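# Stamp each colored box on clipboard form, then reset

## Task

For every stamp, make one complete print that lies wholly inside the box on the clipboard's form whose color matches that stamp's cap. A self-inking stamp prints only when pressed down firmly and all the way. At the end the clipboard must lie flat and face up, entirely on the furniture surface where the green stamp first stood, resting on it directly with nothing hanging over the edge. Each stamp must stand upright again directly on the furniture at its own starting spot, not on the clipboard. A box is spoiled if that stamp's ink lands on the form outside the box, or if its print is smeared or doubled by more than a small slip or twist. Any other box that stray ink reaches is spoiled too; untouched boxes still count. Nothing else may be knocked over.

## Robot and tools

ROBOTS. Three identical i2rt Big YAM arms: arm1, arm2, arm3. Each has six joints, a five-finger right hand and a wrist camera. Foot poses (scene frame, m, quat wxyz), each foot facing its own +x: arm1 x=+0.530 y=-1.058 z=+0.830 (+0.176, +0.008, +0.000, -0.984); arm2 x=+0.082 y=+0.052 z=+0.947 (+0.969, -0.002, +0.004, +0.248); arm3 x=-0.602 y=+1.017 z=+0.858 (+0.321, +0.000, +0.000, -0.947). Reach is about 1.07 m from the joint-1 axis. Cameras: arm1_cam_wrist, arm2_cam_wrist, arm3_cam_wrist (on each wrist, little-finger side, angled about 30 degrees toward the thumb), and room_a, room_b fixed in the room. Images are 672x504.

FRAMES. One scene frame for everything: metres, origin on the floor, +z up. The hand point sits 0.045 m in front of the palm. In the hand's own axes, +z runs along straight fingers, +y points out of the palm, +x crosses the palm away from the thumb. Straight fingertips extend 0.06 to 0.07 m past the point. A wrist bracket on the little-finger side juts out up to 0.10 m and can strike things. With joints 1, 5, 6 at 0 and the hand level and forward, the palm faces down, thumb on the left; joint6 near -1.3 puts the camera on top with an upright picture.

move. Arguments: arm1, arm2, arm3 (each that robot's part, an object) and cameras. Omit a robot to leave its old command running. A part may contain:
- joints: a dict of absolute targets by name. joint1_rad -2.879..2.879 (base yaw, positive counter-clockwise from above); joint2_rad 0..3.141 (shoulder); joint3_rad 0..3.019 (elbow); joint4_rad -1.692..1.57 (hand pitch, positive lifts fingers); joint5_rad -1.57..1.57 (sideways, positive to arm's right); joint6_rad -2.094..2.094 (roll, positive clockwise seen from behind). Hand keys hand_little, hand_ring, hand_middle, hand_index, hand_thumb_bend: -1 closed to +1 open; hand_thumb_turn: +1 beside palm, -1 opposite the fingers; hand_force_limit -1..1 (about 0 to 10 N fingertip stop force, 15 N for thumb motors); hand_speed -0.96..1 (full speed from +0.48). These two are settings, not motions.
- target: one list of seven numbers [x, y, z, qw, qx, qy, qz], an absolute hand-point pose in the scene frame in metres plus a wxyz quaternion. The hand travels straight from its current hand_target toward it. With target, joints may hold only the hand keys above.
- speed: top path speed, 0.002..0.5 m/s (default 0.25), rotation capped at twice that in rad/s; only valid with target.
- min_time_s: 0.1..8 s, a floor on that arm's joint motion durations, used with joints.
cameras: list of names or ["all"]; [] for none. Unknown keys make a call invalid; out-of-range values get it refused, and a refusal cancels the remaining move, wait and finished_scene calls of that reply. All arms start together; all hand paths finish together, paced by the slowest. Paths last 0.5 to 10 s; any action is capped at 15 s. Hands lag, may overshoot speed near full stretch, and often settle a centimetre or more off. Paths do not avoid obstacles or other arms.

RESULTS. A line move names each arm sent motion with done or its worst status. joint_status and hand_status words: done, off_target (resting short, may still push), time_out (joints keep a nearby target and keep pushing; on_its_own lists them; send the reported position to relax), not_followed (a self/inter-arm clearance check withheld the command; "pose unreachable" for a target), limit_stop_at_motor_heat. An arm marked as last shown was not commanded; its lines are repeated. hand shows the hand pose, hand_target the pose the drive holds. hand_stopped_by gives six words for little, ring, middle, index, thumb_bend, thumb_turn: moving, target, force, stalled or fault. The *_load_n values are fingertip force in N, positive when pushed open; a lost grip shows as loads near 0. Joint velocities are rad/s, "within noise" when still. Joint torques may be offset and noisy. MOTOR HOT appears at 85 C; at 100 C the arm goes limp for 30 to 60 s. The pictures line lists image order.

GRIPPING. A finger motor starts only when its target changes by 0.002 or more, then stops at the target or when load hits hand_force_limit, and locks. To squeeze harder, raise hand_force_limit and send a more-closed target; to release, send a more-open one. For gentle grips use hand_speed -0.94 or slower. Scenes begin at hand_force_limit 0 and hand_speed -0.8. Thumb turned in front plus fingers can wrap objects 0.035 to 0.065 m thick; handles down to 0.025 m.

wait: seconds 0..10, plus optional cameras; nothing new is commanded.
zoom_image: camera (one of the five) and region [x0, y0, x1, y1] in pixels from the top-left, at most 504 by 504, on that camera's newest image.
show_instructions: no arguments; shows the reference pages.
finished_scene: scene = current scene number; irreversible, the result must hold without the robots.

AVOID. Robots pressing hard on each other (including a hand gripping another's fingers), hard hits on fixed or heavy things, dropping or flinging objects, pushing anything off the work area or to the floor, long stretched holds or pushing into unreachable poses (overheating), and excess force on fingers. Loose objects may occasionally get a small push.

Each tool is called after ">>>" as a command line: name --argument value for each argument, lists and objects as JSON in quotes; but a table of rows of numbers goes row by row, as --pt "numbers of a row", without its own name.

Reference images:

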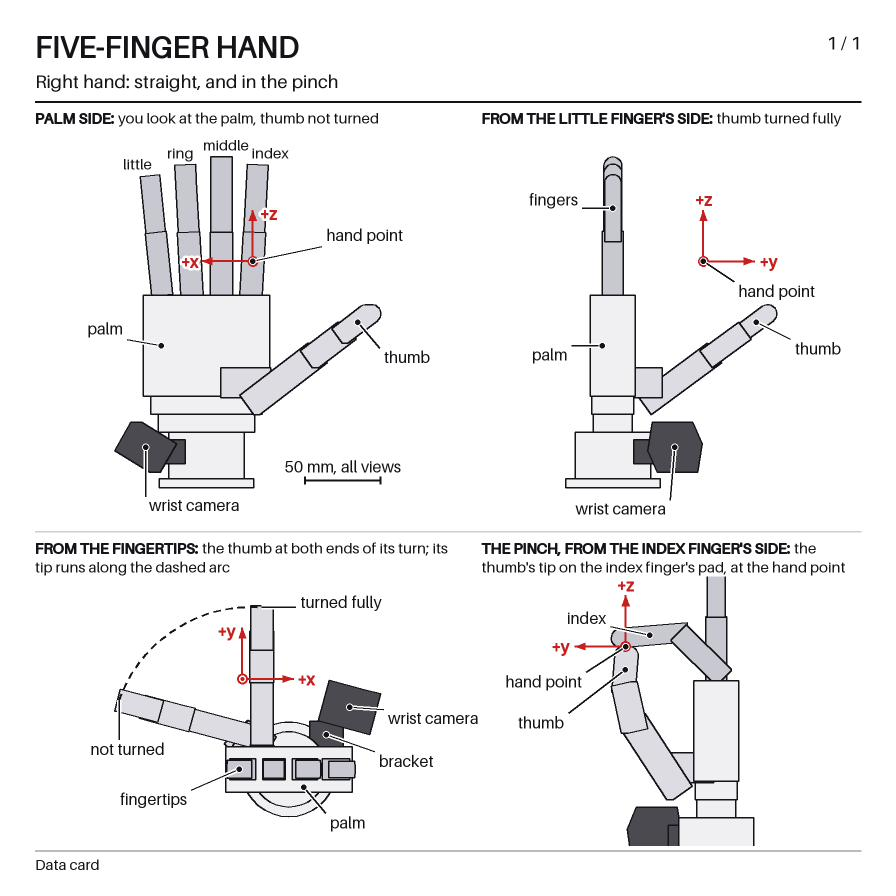

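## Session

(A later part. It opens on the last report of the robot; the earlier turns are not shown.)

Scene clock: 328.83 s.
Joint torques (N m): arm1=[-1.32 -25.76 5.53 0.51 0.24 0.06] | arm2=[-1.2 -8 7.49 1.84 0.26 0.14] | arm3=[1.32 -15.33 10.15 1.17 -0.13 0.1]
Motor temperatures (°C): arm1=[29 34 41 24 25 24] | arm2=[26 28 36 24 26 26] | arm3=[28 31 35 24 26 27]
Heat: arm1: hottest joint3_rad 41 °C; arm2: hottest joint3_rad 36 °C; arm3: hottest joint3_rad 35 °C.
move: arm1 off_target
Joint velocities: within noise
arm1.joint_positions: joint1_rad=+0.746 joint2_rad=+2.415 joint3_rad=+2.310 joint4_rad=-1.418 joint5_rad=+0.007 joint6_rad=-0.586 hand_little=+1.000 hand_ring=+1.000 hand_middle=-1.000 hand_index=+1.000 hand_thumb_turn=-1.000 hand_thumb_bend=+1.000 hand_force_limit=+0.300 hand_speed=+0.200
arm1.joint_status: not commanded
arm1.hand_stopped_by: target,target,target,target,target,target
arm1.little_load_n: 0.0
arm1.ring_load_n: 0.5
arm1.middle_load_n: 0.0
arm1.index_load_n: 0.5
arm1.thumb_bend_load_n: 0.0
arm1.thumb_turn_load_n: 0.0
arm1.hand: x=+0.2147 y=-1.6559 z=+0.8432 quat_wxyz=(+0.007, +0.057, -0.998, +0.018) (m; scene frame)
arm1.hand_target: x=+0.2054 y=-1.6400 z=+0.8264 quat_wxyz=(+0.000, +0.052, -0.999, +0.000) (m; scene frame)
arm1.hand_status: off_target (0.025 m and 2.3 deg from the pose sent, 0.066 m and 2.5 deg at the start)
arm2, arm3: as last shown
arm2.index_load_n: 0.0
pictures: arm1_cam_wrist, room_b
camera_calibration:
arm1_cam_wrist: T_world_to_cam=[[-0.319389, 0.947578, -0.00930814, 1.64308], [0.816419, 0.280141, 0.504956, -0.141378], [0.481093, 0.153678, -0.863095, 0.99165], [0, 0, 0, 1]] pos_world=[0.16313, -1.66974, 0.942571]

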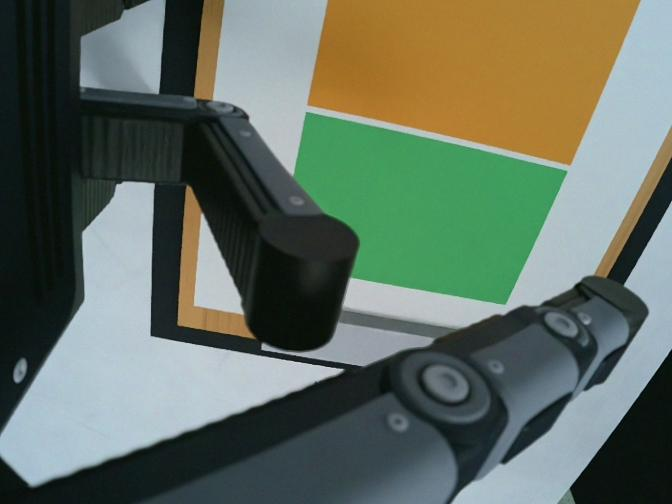

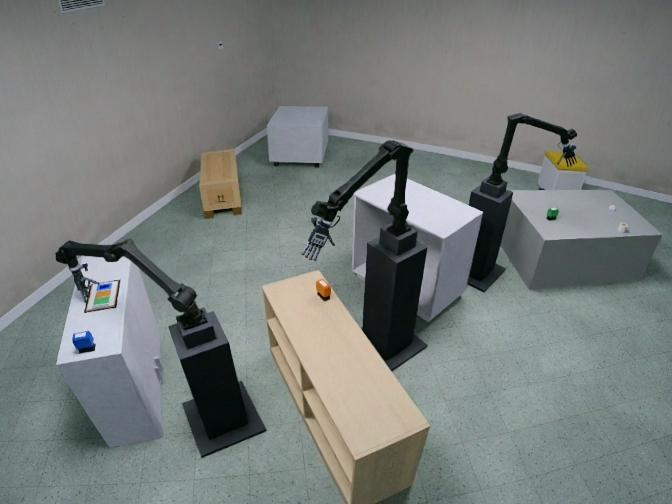

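>>> move --arm1 '{"target": [0.200, -1.585, 0.818, 0, 0.0523, -0.9986, 0], "speed": 0.05}' --cameras '["arm1_cam_wrist", "room_b"]'

>>> zoom_image --camera "room_b" --region '[50, 225, 150, 345]'

Scene clock: 331.17 s.
Joint torques (N m): arm1=[-1.96 -23.3 4.89 0.2 0.43 0.04] | arm2=[-0.91 -8.12 7.49 1.84 0.24 0.16] | arm3=[1.32 -15.27 10.15 1.17 -0.14 0.1]
Motor temperatures (°C): arm1=[29 34 40 24 25 24] | arm2=[26 28 36 24 26 26] | arm3=[28 31 35 24 26 27]
Heat: arm1: hottest joint3_rad 40 °C; arm2: hottest joint3_rad 36 °C; arm3: hottest joint3_rad 35 °C.
move: arm1 off_target
Joint velocities: within noise
arm1.joint_positions: joint1_rad=+0.710 joint2_rad=+2.258 joint3_rad=+2.017 joint4_rad=-1.261 joint5_rad=+0.001 joint6_rad=-0.626 hand_little=+1.000 hand_ring=+1.000 hand_middle=-1.000 hand_index=+1.000 hand_thumb_turn=-1.000 hand_thumb_bend=+1.000 hand_force_limit=+0.300 hand_speed=+0.200
arm1.joint_status: not commanded
arm1.hand_stopped_by: target,target,target,target,target,target
arm1.little_load_n: 0.0
arm1.ring_load_n: 0.0
arm1.middle_load_n: 0.0
arm1.index_load_n: 0.5
arm1.thumb_bend_load_n: 0.0
arm1.thumb_turn_load_n: 0.0
arm1.hand: x=+0.2105 y=-1.6095 z=+0.8396 quat_wxyz=(+0.010, +0.059, -0.998, +0.028) (m; scene frame)
arm1.hand_target: x=+0.2010 y=-1.5852 z=+0.8188 quat_wxyz=(-0.001, +0.053, -0.999, +0.000) (m; scene frame)
arm1.hand_status: off_target (0.034 m and 3.5 deg from the pose sent, 0.077 m and 2.3 deg at the start)
arm2, arm3: as last shown
pictures: arm1_cam_wrist, room_b
camera_calibration:
arm1_cam_wrist: T_world_to_cam=[[-0.323025, 0.946045, -0.0255519, 1.60969], [0.818323, 0.292773, 0.494602, -0.12051], [0.475397, 0.138859, -0.868744, 0.965649], [0, 0, 0, 1]] pos_world=[0.159521, -1.62165, 0.939637]

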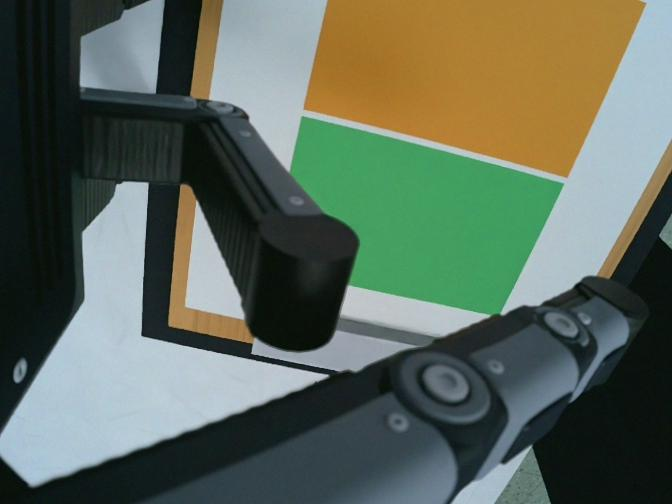

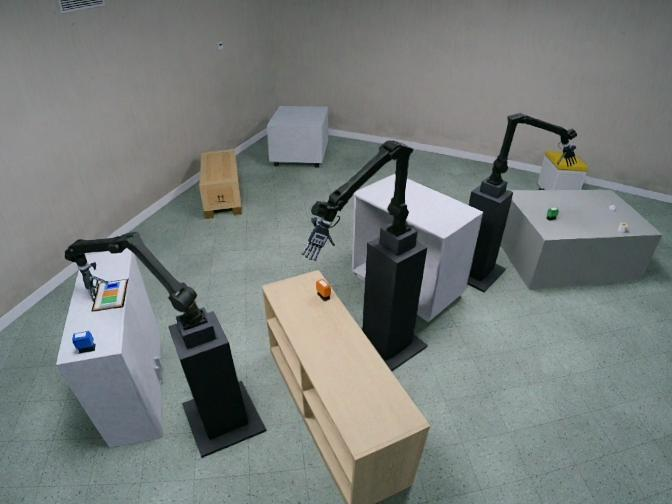

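Scaled by 4.200 from the camera's 672x504 image, which has a finer 960x720 frame.

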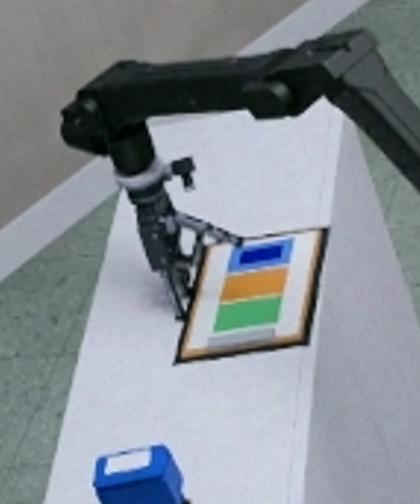

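>>> move --arm1 '{"target": [0.1925, -1.523, 0.818, 0, 0.0523, -0.9986, 0], "speed": 0.05}' --cameras '["arm1_cam_wrist", "room_b"]'

>>> zoom_image --camera "room_b" --region '[50, 225, 150, 345]'

Scene clock: 333.67 s.
Joint torques (N m): arm1=[-2.2 -21.25 4.51 0.23 0.57 -0.01] | arm2=[-0.91 -8.23 7.47 2.04 0.25 0.15] | arm3=[1.32 -15.27 10.14 1.17 -0.14 0.1]
Motor temperatures (°C): arm1=[29 34 40 24 25 24] | arm2=[26 28 36 24 26 26] | arm3=[28 31 35 24 26 27]
Heat: arm1: hottest joint3_rad 40 °C; arm2: hottest joint3_rad 36 °C; arm3: hottest joint3_rad 35 °C.
move: arm1 off_target
Joint velocities: within noise
arm1.joint_positions: joint1_rad=+0.651 joint2_rad=+2.126 joint3_rad=+1.780 joint4_rad=-1.158 joint5_rad=-0.002 joint6_rad=-0.684 hand_little=+1.000 hand_ring=+1.000 hand_middle=-1.000 hand_index=+1.000 hand_thumb_turn=-1.000 hand_thumb_bend=+1.000 hand_force_limit=+0.300 hand_speed=+0.200
arm1.joint_status: not commanded
arm1.hand_stopped_by: target,target,target,target,target,target
arm1.little_load_n: 0.0
arm1.ring_load_n: 0.0
arm1.middle_load_n: 0.0
arm1.index_load_n: 0.0
arm1.thumb_bend_load_n: 0.0
arm1.thumb_turn_load_n: 0.0
arm1.hand: x=+0.2010 y=-1.5487 z=+0.8380 quat_wxyz=(+0.010, +0.059, -0.998, +0.027) (m; scene frame)
arm1.hand_target: x=+0.1934 y=-1.5233 z=+0.8190 quat_wxyz=(-0.001, +0.052, -0.999, +0.000) (m; scene frame)
arm1.hand_status: off_target (0.034 m and 3.4 deg from the pose sent, 0.091 m and 3.5 deg at the start)
arm2, arm3: as last shown
pictures: arm1_cam_wrist, room_b
camera_calibration:
arm1_cam_wrist: T_world_to_cam=[[-0.322437, 0.946282, -0.0241986, 1.54817], [0.818606, 0.291586, 0.494834, -0.131781], [0.475308, 0.139744, -0.86865, 0.961567], [0, 0, 0, 1]] pos_world=[0.150021, -1.56095, 0.937939]

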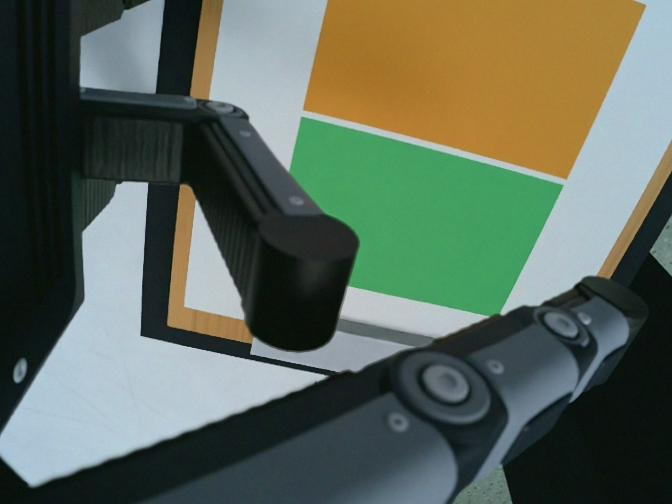

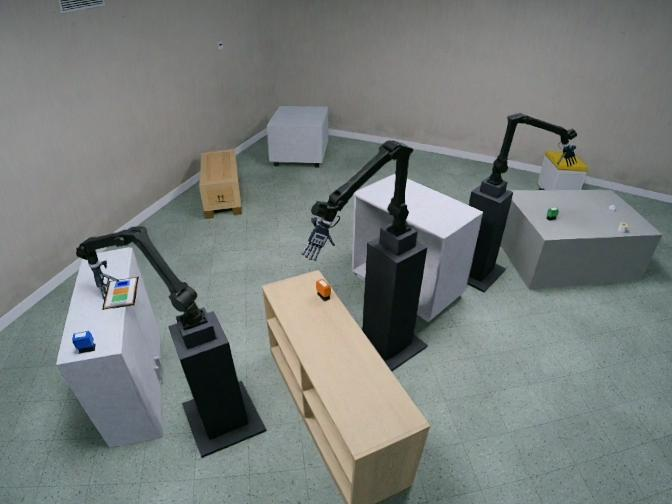

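Scaled by 4.200 from the camera's 672x504 image, which has a finer 960x720 frame.

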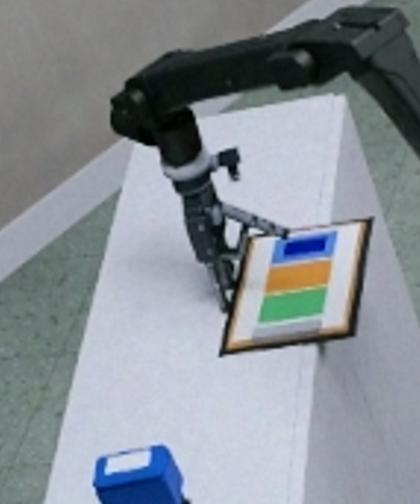

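>>> move --arm1 '{"target": [0.194, -1.555, 0.835, 0, 0.0523, -0.9986, 0], "speed": 0.05, "joints": {"hand_speed": 0.2}}' --cameras '[]'

>>> move --arm1 '{"target": [0.194, -1.555, 1.0, 0, 0.0523, -0.9986, 0], "speed": 0.12, "joints": {"hand_middle": 1.0}}' --cameras '["arm1_cam_wrist"]'

>>> move --arm1 '{"target": [0.185, -1.37, 0.95, 0.037, -0.037, 0.7061, -0.7061], "speed": 0.15}' --cameras '["arm1_cam_wrist", "room_a", "room_b"]'

>>> zoom_image --camera "room_b" --region '[50, 195, 170, 345]'

Scene clock: 340.17 s.
Joint torques (N m): arm1=[0.56 -19.78 10.71 0.28 0.2 0.28] | arm2=[-1.44 -8 7.51 1.87 0.24 0.19] | arm3=[1.32 -15.27 10.14 1.18 -0.13 0.1]
Motor temperatures (°C): arm1=[29 34 39 24 25 24] | arm2=[26 28 36 24 26 26] | arm3=[28 31 35 24 26 27]
Heat: arm1: hottest joint3_rad 39 °C; arm2: hottest joint3_rad 36 °C; arm3: hottest joint3_rad 35 °C.
move: arm1 off_target
Joint velocities: within noise
arm1.joint_positions: joint1_rad=+0.651 joint2_rad=+2.154 joint3_rad=+1.840 joint4_rad=-1.242 joint5_rad=+0.008 joint6_rad=-0.684 hand_little=+1.000 hand_ring=+1.000 hand_middle=-1.000 hand_index=+1.000 hand_thumb_turn=-1.000 hand_thumb_bend=+1.000 hand_force_limit=+0.300 hand_speed=+0.200
arm1.joint_status: all done
arm1.hand_stopped_by: target,target,target,target,target,target
arm1.little_load_n: 0.0
arm1.ring_load_n: -0.5
arm1.middle_load_n: 0.0
arm1.index_load_n: 0.0
arm1.thumb_bend_load_n: 0.0
arm1.thumb_turn_load_n: 0.0
arm1.hand: x=+0.2004 y=-1.5458 z=+0.8453 quat_wxyz=(-0.001, +0.059, -0.998, +0.003) (m; scene frame)
arm1.hand_target: x=+0.1942 y=-1.5545 z=+0.8351 quat_wxyz=(+0.001, +0.052, -0.999, +0.001) (m; scene frame)
arm1.hand_status: off_target (0.015 m and 0.8 deg from the pose sent, 0.010 m and 3.4 deg at the start)
arm2, arm3: as last shown
arm2.index_load_n: 0.5
pictures: none
No camera images: "cameras" was empty.

Scene clock: 342.37 s.
Joint torques (N m): arm1=[0.5 -24.7 11.3 0.01 0.04 0.28] | arm2=[-0.97 -8 7.54 1.76 0.25 0.13] | arm3=[1.32 -15.33 10.15 1.17 -0.14 0.1]
Motor temperatures (°C): arm1=[29 35 39 24 25 24] | arm2=[26 28 36 24 26 26] | arm3=[28 31 35 24 26 27]
Heat: arm1: hottest joint3_rad 39 °C; arm2: hottest joint3_rad 36 °C; arm3: hottest joint3_rad 35 °C.
move: arm1 off_target
Joint velocities: within noise
arm1.joint_positions: joint1_rad=+0.651 joint2_rad=+2.138 joint3_rad=+2.155 joint4_rad=-1.626 joint5_rad=+0.011 joint6_rad=-0.681 hand_little=+1.000 hand_ring=+1.000 hand_middle=+1.000 hand_index=+1.000 hand_thumb_turn=-1.000 hand_thumb_bend=+1.000 hand_force_limit=+0.300 hand_speed=+0.200
arm1.joint_status: all done
arm1.hand_stopped_by: target,target,target,target,target,target
arm1.little_load_n: 0.0
arm1.ring_load_n: 0.0
arm1.middle_load_n: 0.0
arm1.index_load_n: 0.5
arm1.thumb_bend_load_n: 0.0
arm1.thumb_turn_load_n: 0.0
arm1.hand: x=+0.1980 y=-1.5457 z=+0.9776 quat_wxyz=(-0.015, +0.058, -0.998, -0.020) (m; scene frame)
arm1.hand_target: x=+0.1946 y=-1.5542 z=+1.0000 quat_wxyz=(+0.000, +0.052, -0.999, +0.000) (m; scene frame)
arm1.hand_status: off_target (0.025 m and 2.9 deg from the pose sent, 0.155 m and 0.8 deg at the start)
arm2, arm3: as last shown
arm2.index_load_n: 0.0
pictures: arm1_cam_wrist
camera_calibration:
arm1_cam_wrist: T_world_to_cam=[[-0.321478, 0.945494, 0.0518847, 1.47199], [0.79504, 0.239747, 0.557164, -0.335718], [0.514357, 0.220367, -0.82878, 1.16178], [0, 0, 0, 1]] pos_world=[0.142554, -1.56729, 1.07353]

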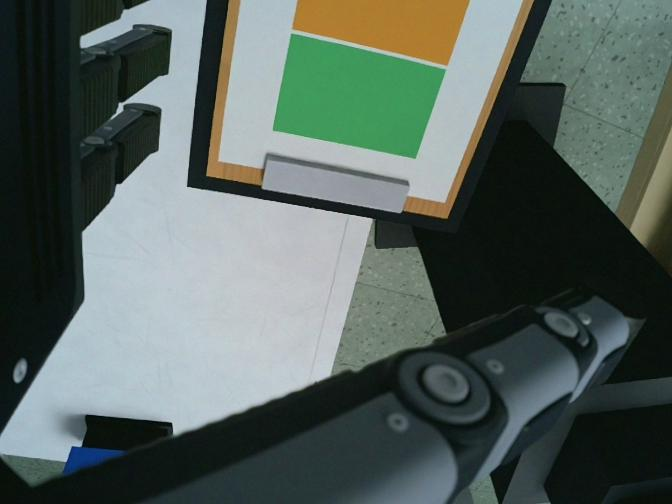

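Scene clock: 349.77 s.
Joint torques (N m): arm1=[-1.03 -9.88 4.66 2.22 0.01 0.26] | arm2=[-1.14 -8.53 7.56 1.85 0.3 0.14] | arm3=[1.32 -15.27 10.14 1.17 -0.14 0.1]
Motor temperatures (°C): arm1=[29 34 39 24 25 24] | arm2=[26 28 36 24 26 26] | arm3=[28 31 35 24 26 27]
Heat: arm1: hottest joint3_rad 39 °C; arm2: hottest joint3_rad 36 °C; arm3: hottest joint3_rad 35 °C.
move: arm1 off_target
Joint velocities: within noise
arm1.joint_positions: joint1_rad=-0.040 joint2_rad=+1.627 joint3_rad=+0.691 joint4_rad=+0.950 joint5_rad=-1.376 joint6_rad=-0.031 hand_little=+1.000 hand_ring=+1.000 hand_middle=+1.000 hand_index=+1.000 hand_thumb_turn=-1.000 hand_thumb_bend=+1.000 hand_force_limit=+0.300 hand_speed=+0.200
arm1.joint_status: not commanded
arm1.hand_stopped_by: target,target,target,target,target,target
arm1.little_load_n: 0.0
arm1.ring_load_n: 0.0
arm1.middle_load_n: 0.0
arm1.index_load_n: 0.0
arm1.thumb_bend_load_n: 0.0
arm1.thumb_turn_load_n: 0.0
arm1.hand: x=+0.1872 y=-1.3746 z=+0.9602 quat_wxyz=(-0.032, +0.051, -0.704, +0.707) (m; scene frame)
arm1.hand_target: x=+0.1852 y=-1.3699 z=+0.9502 quat_wxyz=(-0.037, +0.037, -0.706, +0.706) (m; scene frame)
arm1.hand_status: off_target (0.011 m and 1.8 deg from the pose sent, 0.178 m and 92.2 deg at the start)
arm2, arm3: as last shown
pictures: arm1_cam_wrist, room_a, room_b
camera_calibration:
arm1_cam_wrist: T_world_to_cam=[[-0.23661, -0.00791089, -0.971573, 0.963852], [0.762135, 0.618712, -0.190643, 0.886667], [0.602632, -0.785578, -0.140364, -0.945064], [0, 0, 0, 1]] pos_world=[0.121822, -1.28339, 0.972836]

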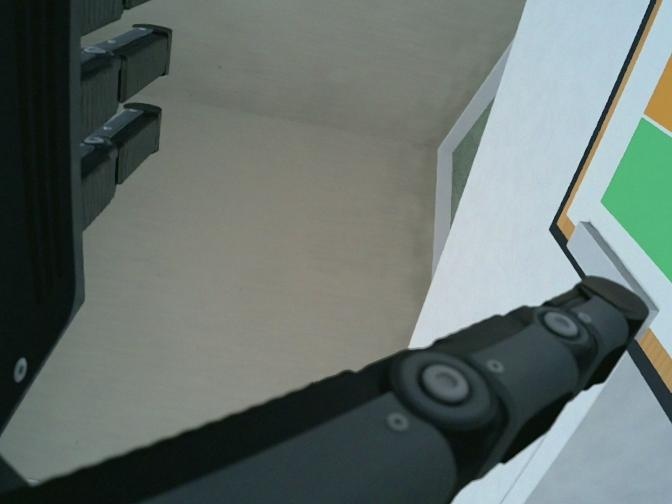

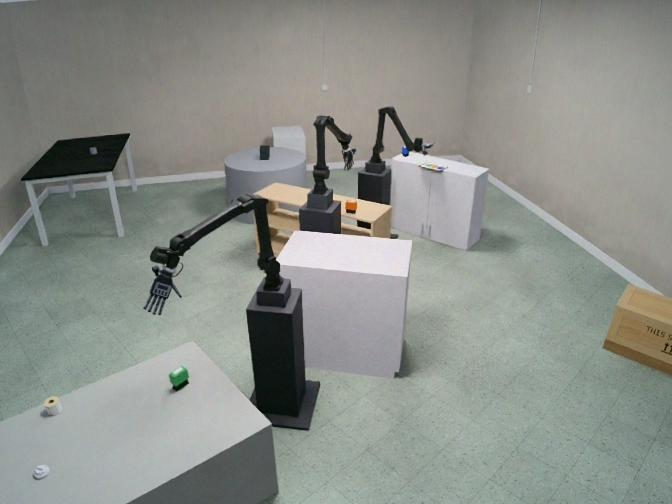

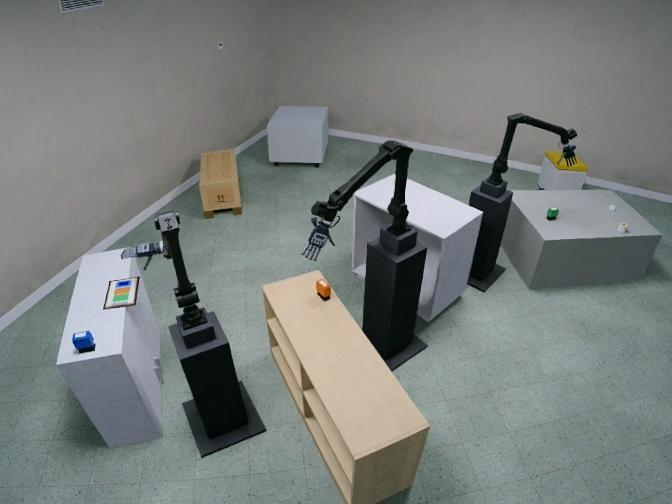

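Scaled by 3.360 from the camera's 672x504 image, which has a finer 960x720 frame.

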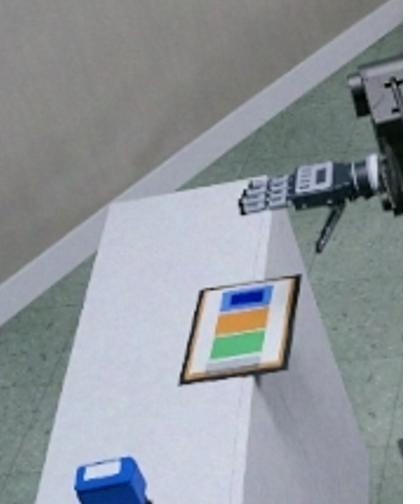

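>>> move --arm1 '{"target": [0.186, -1.335, 0.745, 0.037, -0.037, 0.7061, -0.7061], "speed": 0.12}' --cameras '["arm1_cam_wrist", "room_a", "room_b"]'

>>> zoom_image --camera "room_b" --region '[80, 225, 200, 345]'

>>> zoom_image --camera "room_a" --region '[380, 105, 480, 205]'

Scene clock: 356.30 s.
Joint torques (N m): arm1=[-1.26 -11.99 1.58 2.02 -0.2 0.22] | arm2=[-1.49 -8.47 7.56 1.88 0.27 0.2] | arm3=[1.26 -15.27 10.14 1.17 -0.14 0.1]
Motor temperatures (°C): arm1=[29 33 38 24 25 24] | arm2=[26 28 36 24 26 26] | arm3=[28 31 35 24 26 27]
Heat: arm1: hottest joint3_rad 38 °C; arm2: hottest joint3_rad 36 °C; arm3: hottest joint3_rad 35 °C.
move: arm1 done
Joint velocities: within noise
arm1.joint_positions: joint1_rad=-0.123 joint2_rad=+2.278 joint3_rad=+0.735 joint4_rad=+1.529 joint5_rad=-1.455 joint6_rad=-0.044 hand_little=+1.000 hand_ring=+1.000 hand_middle=+1.000 hand_index=+1.000 hand_thumb_turn=-1.000 hand_thumb_bend=+1.000 hand_force_limit=+0.300 hand_speed=+0.200
arm1.joint_status: not commanded
arm1.hand_stopped_by: target,target,target,target,target,target
arm1.little_load_n: 0.0
arm1.ring_load_n: 0.0
arm1.middle_load_n: 0.0
arm1.index_load_n: -0.5
arm1.thumb_bend_load_n: 0.0
arm1.thumb_turn_load_n: 0.0
arm1.hand: x=+0.1883 y=-1.3392 z=+0.7532 quat_wxyz=(-0.035, +0.045, -0.706, +0.706) (m; scene frame)
arm1.hand_target: x=+0.1861 y=-1.3350 z=+0.7452 quat_wxyz=(-0.037, +0.037, -0.707, +0.705) (m; scene frame)
arm1.hand_status: done (0.009 m and 1.0 deg from the pose sent, 0.219 m and 1.8 deg at the start)
arm2, arm3: as last shown
pictures: arm1_cam_wrist, room_a, room_b
camera_calibration:
arm1_cam_wrist: T_world_to_cam=[[-0.224117, -0.00118714, -0.974562, 0.772239], [0.767484, 0.616078, -0.177246, 0.809767], [0.600616, -0.787684, -0.137162, -0.951936], [0, 0, 0, 1]] pos_world=[0.123336, -1.24779, 0.765553]

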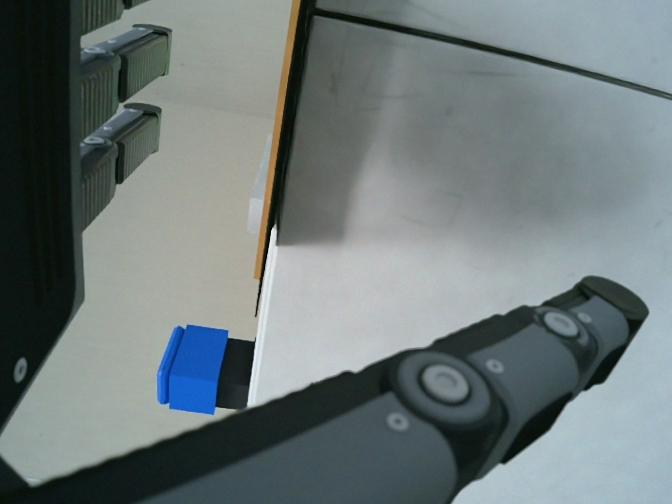

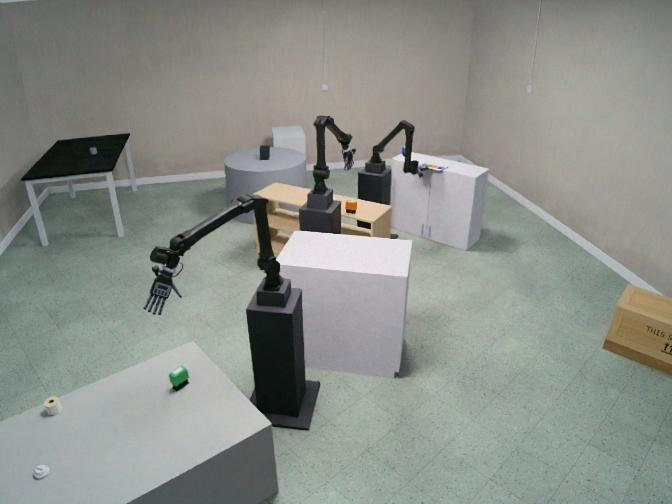

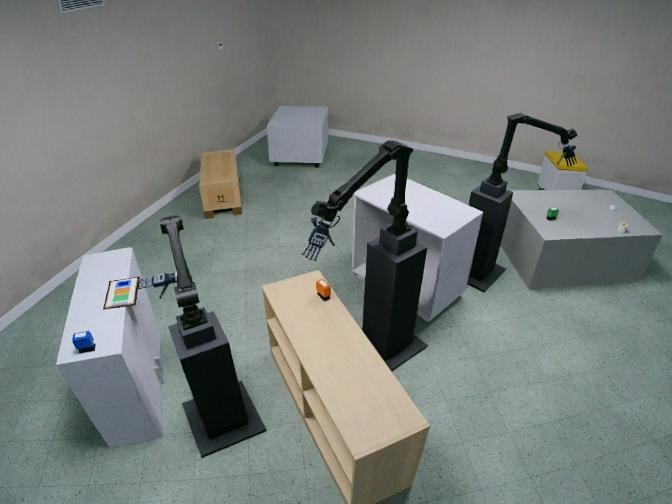

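Scaled by 4.200 from the camera's 672x504 image, which has a finer 960x720 frame.

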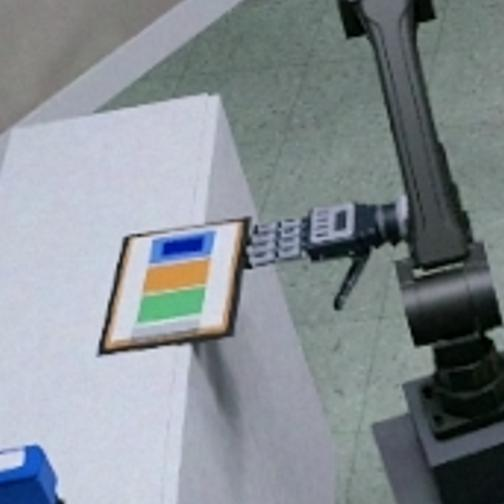

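Scaled by 5.040 from the camera's 672x504 image, which has a finer 960x720 frame.

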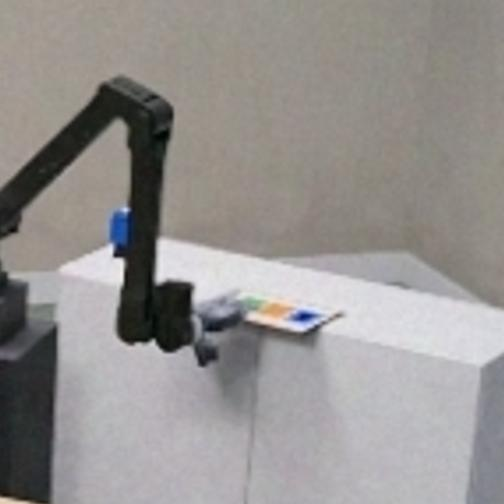

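>>> move --arm1 '{"target": [0.186, -1.335, 0.721, 0.037, -0.037, 0.7061, -0.7061], "speed": 0.08}' --cameras '[]'

>>> move --arm1 '{"target": [0.186, -1.40, 0.721, 0.037, -0.037, 0.7061, -0.7061], "speed": 0.08}' --cameras '["arm1_cam_wrist", "room_b"]'

>>> zoom_image --camera "room_b" --region '[80, 225, 200, 345]'

Scene clock: 361.13 s.
Joint torques (N m): arm1=[-0.67 -12.69 1.28 2.14 -0.21 0.17] | arm2=[-1.44 -8.35 7.62 1.99 0.26 0.17] | arm3=[1.32 -15.27 10.15 1.17 -0.14 0.1]
Motor temperatures (°C): arm1=[29 33 37 24 25 24] | arm2=[26 28 36 24 26 26] | arm3=[28 31 35 24 26 27]
Heat: arm1: hottest joint3_rad 37 °C; arm2: hottest joint3_rad 36 °C; arm3: hottest joint3_rad 35 °C.
move: arm1 done
Joint velocities: within noise
arm1.joint_positions: joint1_rad=-0.123 joint2_rad=+2.351 joint3_rad=+0.768 joint4_rad=+1.561 joint5_rad=-1.455 joint6_rad=-0.043 hand_little=+1.000 hand_ring=+1.000 hand_middle=+1.000 hand_index=+1.000 hand_thumb_turn=-1.000 hand_thumb_bend=+1.000 hand_force_limit=+0.300 hand_speed=+0.200
arm1.joint_status: not commanded
arm1.hand_stopped_by: target,target,target,target,target,target
arm1.little_load_n: 0.0
arm1.ring_load_n: 0.0
arm1.middle_load_n: 0.0
arm1.index_load_n: 0.0
arm1.thumb_bend_load_n: 0.0
arm1.thumb_turn_load_n: 0.0
arm1.hand: x=+0.1878 y=-1.3394 z=+0.7300 quat_wxyz=(-0.039, +0.042, -0.707, +0.705) (m; scene frame)
arm1.hand_target: x=+0.1863 y=-1.3350 z=+0.7212 quat_wxyz=(-0.037, +0.037, -0.707, +0.705) (m; scene frame)
arm1.hand_status: done (0.010 m and 0.6 deg from the pose sent, 0.033 m and 1.0 deg at the start; a joint's target at an end of its range on 13 of 40 steps)
arm2.joint_positions: joint1_rad=-1.707 joint2_rad=+1.552 joint3_rad=+0.988 joint4_rad=-0.455 joint5_rad=-0.012 joint6_rad=-1.258 hand_little=+1.000 hand_ring=+1.000 hand_middle=+1.000 hand_index=+1.000 hand_thumb_turn=+1.000 hand_thumb_bend=+1.000 hand_force_limit=+0.000 hand_speed=-0.800
arm2.joint_status: not commanded
arm2.hand_stopped_by: target,target,target,target,target,target
arm2.little_load_n: 0.0
arm2.ring_load_n: 0.0
arm2.middle_load_n: 0.0
arm2.index_load_n: 0.0
arm2.thumb_bend_load_n: 0.0
arm2.thumb_turn_load_n: 0.0
arm2.hand: x=+0.2203 y=-0.4366 z=+1.0013 quat_wxyz=(+0.117, +0.700, -0.660, +0.248) (m; scene frame)
arm2.hand_target: x=+0.2199 y=-0.4400 z=+1.0001 quat_wxyz=(+0.120, +0.693, -0.664, +0.253) (m; scene frame)
arm2.hand_status: not commanded
arm3.joint_positions: joint1_rad=-2.241 joint2_rad=+1.661 joint3_rad=+1.401 joint4_rad=-0.738 joint5_rad=-0.006 joint6_rad=-1.274 hand_little=+1.000 hand_ring=+1.000 hand_middle=+1.000 hand_index=+1.000 hand_thumb_turn=+1.000 hand_thumb_bend=+1.000 hand_force_limit=+0.000 hand_speed=-0.800
arm3.joint_status: not commanded
arm3.hand_stopped_by: target,target,target,target,target,target
arm3.little_load_n: 0.0
arm3.ring_load_n: 0.0
arm3.middle_load_n: 0.0
arm3.index_load_n: 0.0
arm3.thumb_bend_load_n: 0.0
arm3.thumb_turn_load_n: 0.0
arm3.hand: x=-0.5434 y=+1.6146 z=+1.0099 quat_wxyz=(+0.227, -0.775, -0.565, -0.168) (m; scene frame)
arm3.hand_target: x=-0.5500 y=+1.6196 z=+1.0000 quat_wxyz=(+0.228, -0.777, -0.564, -0.163) (m; scene frame)
arm3.hand_status: not commanded
pictures: none
No camera images: "cameras" was empty.

Scene clock: 362.53 s.
Joint torques (N m): arm1=[0.73 -13.86 1.72 1.33 0.08 0.28] | arm2=[-1.08 -8.06 7.54 1.88 0.27 0.16] | arm3=[1.32 -15.27 10.14 1.17 -0.14 0.1]
Motor temperatures (°C): arm1=[29 33 37 24 25 24] | arm2=[26 28 36 24 26 26] | arm3=[28 31 35 24 26 27]
Heat: arm1: hottest joint3_rad 37 °C; arm2: hottest joint3_rad 36 °C; arm3: hottest joint3_rad 35 °C.
move: arm1 off_target
Joint velocities: within noise
arm1.joint_positions: joint1_rad=+0.006 joint2_rad=+2.357 joint3_rad=+0.817 joint4_rad=+1.561 joint5_rad=-1.310 joint6_rad=-0.031 hand_little=+1.000 hand_ring=+1.000 hand_middle=+1.000 hand_index=+1.000 hand_thumb_turn=-1.000 hand_thumb_bend=+1.000 hand_force_limit=+0.300 hand_speed=+0.200
arm1.joint_status: not commanded
arm1.hand_stopped_by: target,target,target,target,target,target
arm1.little_load_n: 0.0
arm1.ring_load_n: 0.0
arm1.middle_load_n: 0.0
arm1.index_load_n: 0.0
arm1.thumb_bend_load_n: 0.0
arm1.thumb_turn_load_n: 0.0
arm1.hand: x=+0.1815 y=-1.3973 z=+0.7321 quat_wxyz=(-0.023, +0.047, -0.704, +0.708) (m; scene frame)
arm1.hand_target: x=+0.1863 y=-1.3998 z=+0.7213 quat_wxyz=(-0.037, +0.037, -0.706, +0.706) (m; scene frame)
arm1.hand_status: off_target (0.012 m and 2.0 deg from the pose sent, 0.061 m and 0.6 deg at the start)
arm2, arm3: as last shown
arm3.thumb_bend_load_n: -0.5
pictures: arm1_cam_wrist, room_b
camera_calibration:
arm1_cam_wrist: T_world_to_cam=[[-0.243677, -0.00647861, -0.969835, 0.742782], [0.772907, 0.602762, -0.198224, 0.842878], [0.585864, -0.797894, -0.141872, -1.00462], [0, 0, 0, 1]] pos_world=[0.118103, -1.30482, 0.744927]

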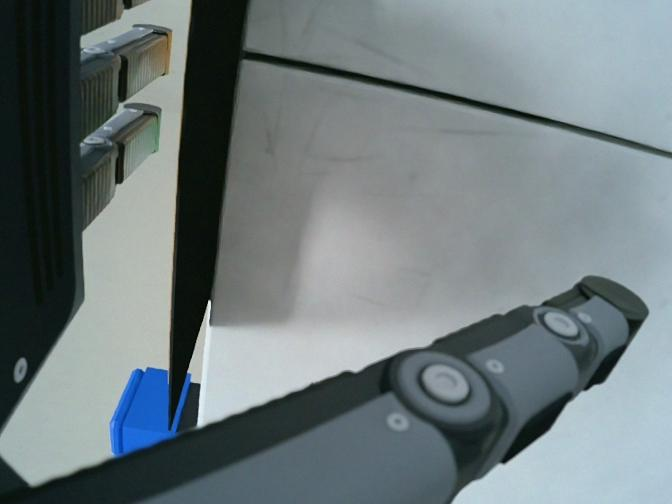

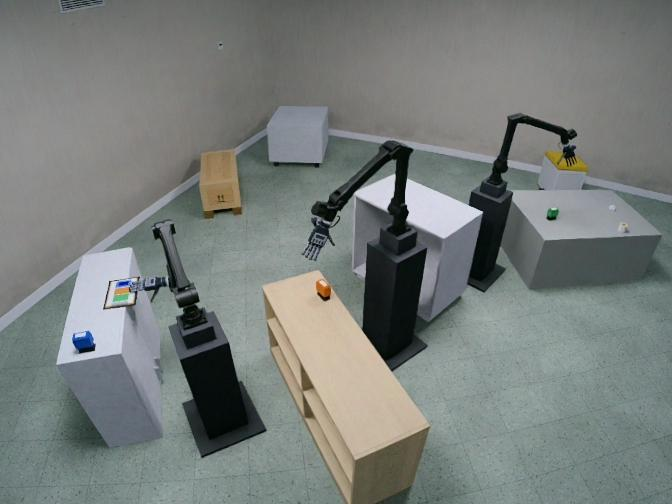

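Scaled by 4.200 from the camera's 672x504 image, which has a finer 960x720 frame.

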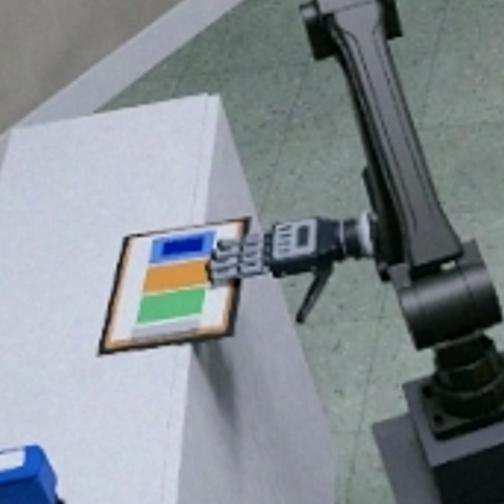

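>>> move --arm1 '{"target": [0.192, -1.475, 0.718, 0.037, -0.037, 0.7061, -0.7061], "speed": 0.06}' --cameras '["arm1_cam_wrist", "room_b", "room_a"]'

>>> zoom_image --camera "room_b" --region '[80, 225, 200, 345]'

>>> zoom_image --camera "room_a" --region '[380, 125, 480, 205]'

Scene clock: 366.40 s.
Joint torques (N m): arm1=[0.62 -14.51 2.65 1.37 0.07 0.25] | arm2=[-0.85 -8.41 7.54 1.81 0.27 0.12] | arm3=[1.32 -15.33 10.15 1.18 -0.14 0.1]
Motor temperatures (°C): arm1=[29 33 36 24 25 24] | arm2=[25 28 36 24 27 26] | arm3=[28 31 35 24 26 27]
Heat: arm1: hottest joint3_rad 36 °C; arm2: hottest joint3_rad 36 °C; arm3: hottest joint3_rad 35 °C.
move: arm1 off_target
Joint velocities: within noise
arm1.joint_positions: joint1_rad=+0.165 joint2_rad=+2.367 joint3_rad=+0.891 joint4_rad=+1.503 joint5_rad=-1.150 joint6_rad=-0.029 hand_little=+1.000 hand_ring=+1.000 hand_middle=+1.000 hand_index=+1.000 hand_thumb_turn=-1.000 hand_thumb_bend=+1.000 hand_force_limit=+0.300 hand_speed=+0.200
arm1.joint_status: not commanded
arm1.hand_stopped_by: target,target,target,target,target,target
arm1.little_load_n: 0.0
arm1.ring_load_n: 0.0
arm1.middle_load_n: 0.0
arm1.index_load_n: 0.0
arm1.thumb_bend_load_n: 0.0
arm1.thumb_turn_load_n: 0.0
arm1.hand: x=+0.1869 y=-1.4719 z=+0.7316 quat_wxyz=(-0.022, +0.047, -0.702, +0.710) (m; scene frame)
arm1.hand_target: x=+0.1924 y=-1.4747 z=+0.7184 quat_wxyz=(-0.037, +0.037, -0.706, +0.706) (m; scene frame)
arm1.hand_status: off_target (0.015 m and 2.2 deg from the pose sent, 0.080 m and 2.0 deg at the start)
arm2, arm3: as last shown
arm3.thumb_bend_load_n: 0.0
pictures: arm1_cam_wrist, room_a, room_b
camera_calibration:
arm1_cam_wrist: T_world_to_cam=[[-0.245035, -0.0114827, -0.969446, 0.735743], [0.773312, 0.600792, -0.202577, 0.883831], [0.584761, -0.799323, -0.138335, -1.07188], [0, 0, 0, 1]] pos_world=[0.123601, -1.37933, 0.744028]

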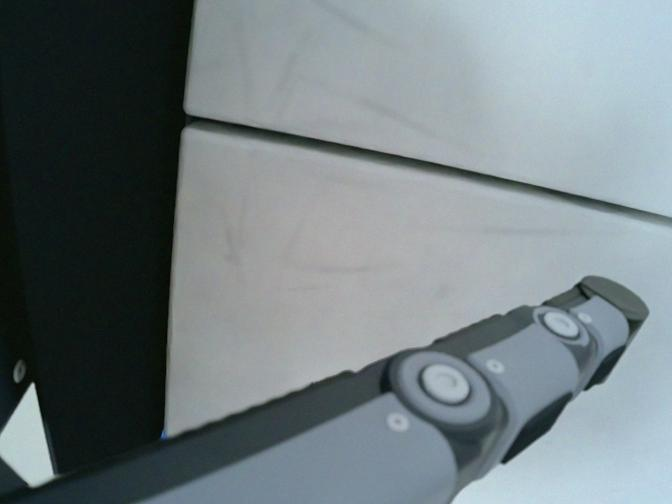

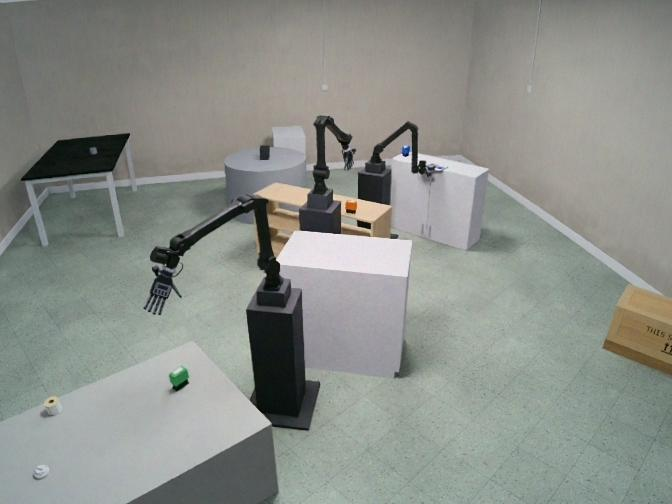

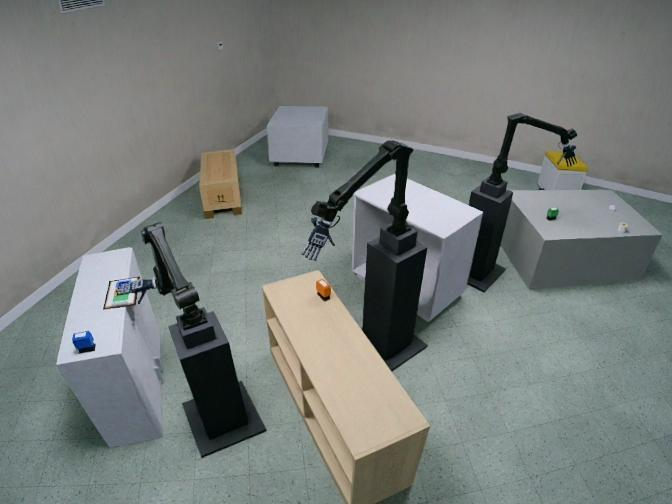

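Scaled by 4.200 from the camera's 672x504 image, which has a finer 960x720 frame.

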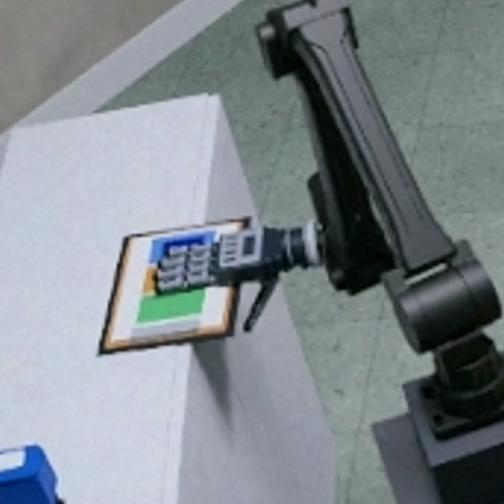

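Scaled by 5.040 from the camera's 672x504 image, which has a finer 960x720 frame.

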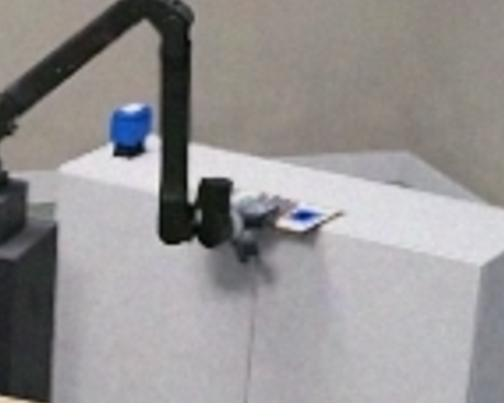

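>>> move --arm1 '{"joints": {"hand_thumb_bend": -0.6, "hand_speed": -0.7, "hand_force_limit": 0.0}}' --cameras '["arm1_cam_wrist", "room_b", "room_a"]'

>>> zoom_image --camera "room_a" --region '[380, 125, 480, 205]'

Scene clock: 371.77 s.
Joint torques (N m): arm1=[0.67 -14.62 2.61 1.25 0.09 0.26] | arm2=[-1.2 -7.94 7.49 1.91 0.25 0.16] | arm3=[1.32 -15.27 10.14 1.17 -0.13 0.1]
Motor temperatures (°C): arm1=[29 32 36 24 25 24] | arm2=[25 28 36 24 27 26] | arm3=[28 31 35 24 26 27]
Heat: arm1: hottest joint3_rad 36 °C; arm2: hottest joint3_rad 36 °C; arm3: hottest joint3_rad 35 °C.
move: arm1 done
Joint velocities: within noise
arm1.joint_positions: joint1_rad=+0.165 joint2_rad=+2.367 joint3_rad=+0.891 joint4_rad=+1.503 joint5_rad=-1.150 joint6_rad=-0.029 hand_little=+1.000 hand_ring=+1.000 hand_middle=+1.000 hand_index=+1.000 hand_thumb_turn=-1.000 hand_thumb_bend=-0.600 hand_force_limit=+0.000 hand_speed=-0.700
arm1.joint_status: all done
arm1.hand_stopped_by: target,target,target,target,target,target
arm1.little_load_n: 0.0
arm1.ring_load_n: -0.5
arm1.middle_load_n: 0.0
arm1.index_load_n: 0.0
arm1.thumb_bend_load_n: 0.0
arm1.thumb_turn_load_n: 0.0
arm1.hand: x=+0.1867 y=-1.4720 z=+0.7317 quat_wxyz=(-0.022, +0.047, -0.702, +0.710) (m; scene frame)
arm1.hand_target: x=+0.1923 y=-1.4747 z=+0.7184 quat_wxyz=(-0.037, +0.037, -0.706, +0.706) (m; scene frame)
arm1.hand_status: not commanded
arm2, arm3: as last shown
arm3.middle_load_n: 0.5
pictures: arm1_cam_wrist, room_a, room_b
camera_calibration:
arm1_cam_wrist: T_world_to_cam=[[-0.245282, -0.0116684, -0.969382, 0.735419], [0.773235, 0.600788, -0.202883, 0.884278], [0.58476, -0.799323, -0.13834, -1.07184], [0, 0, 0, 1]] pos_world=[0.123401, -1.37943, 0.744027]

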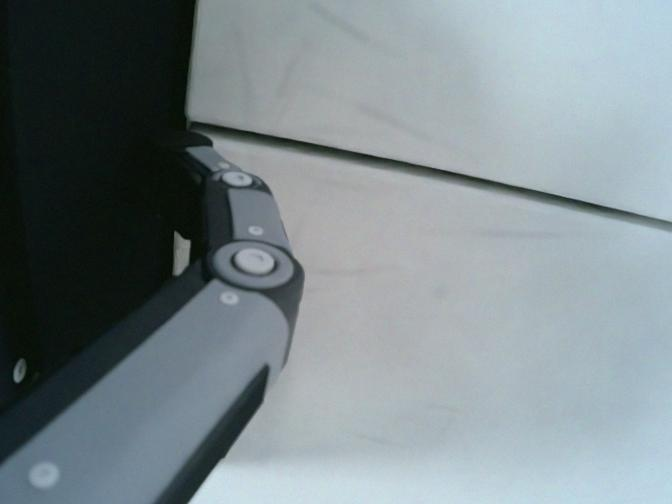

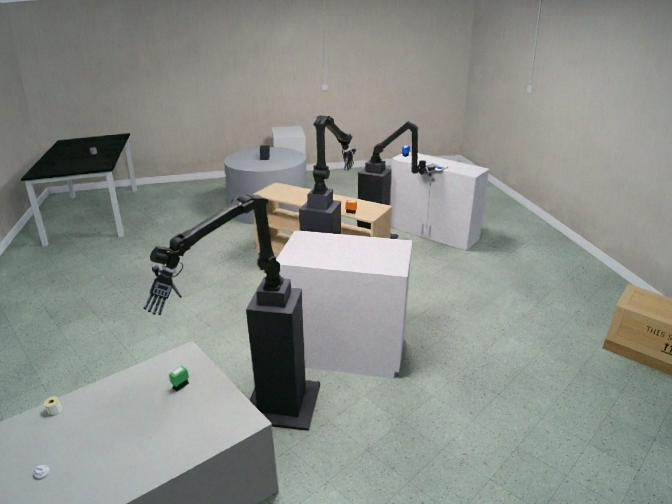

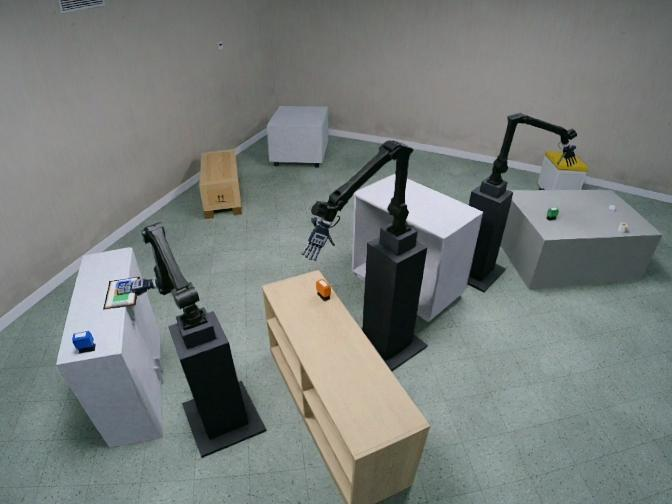

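Scaled by 5.040 from the camera's 672x504 image, which has a finer 960x720 frame.

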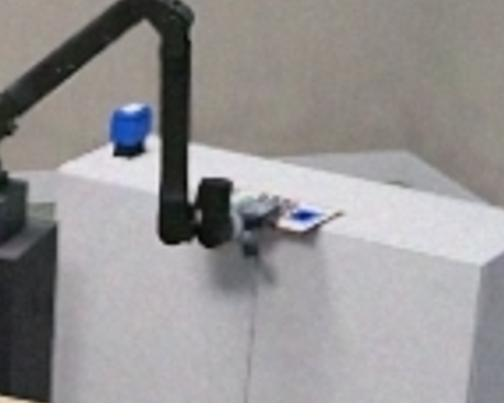

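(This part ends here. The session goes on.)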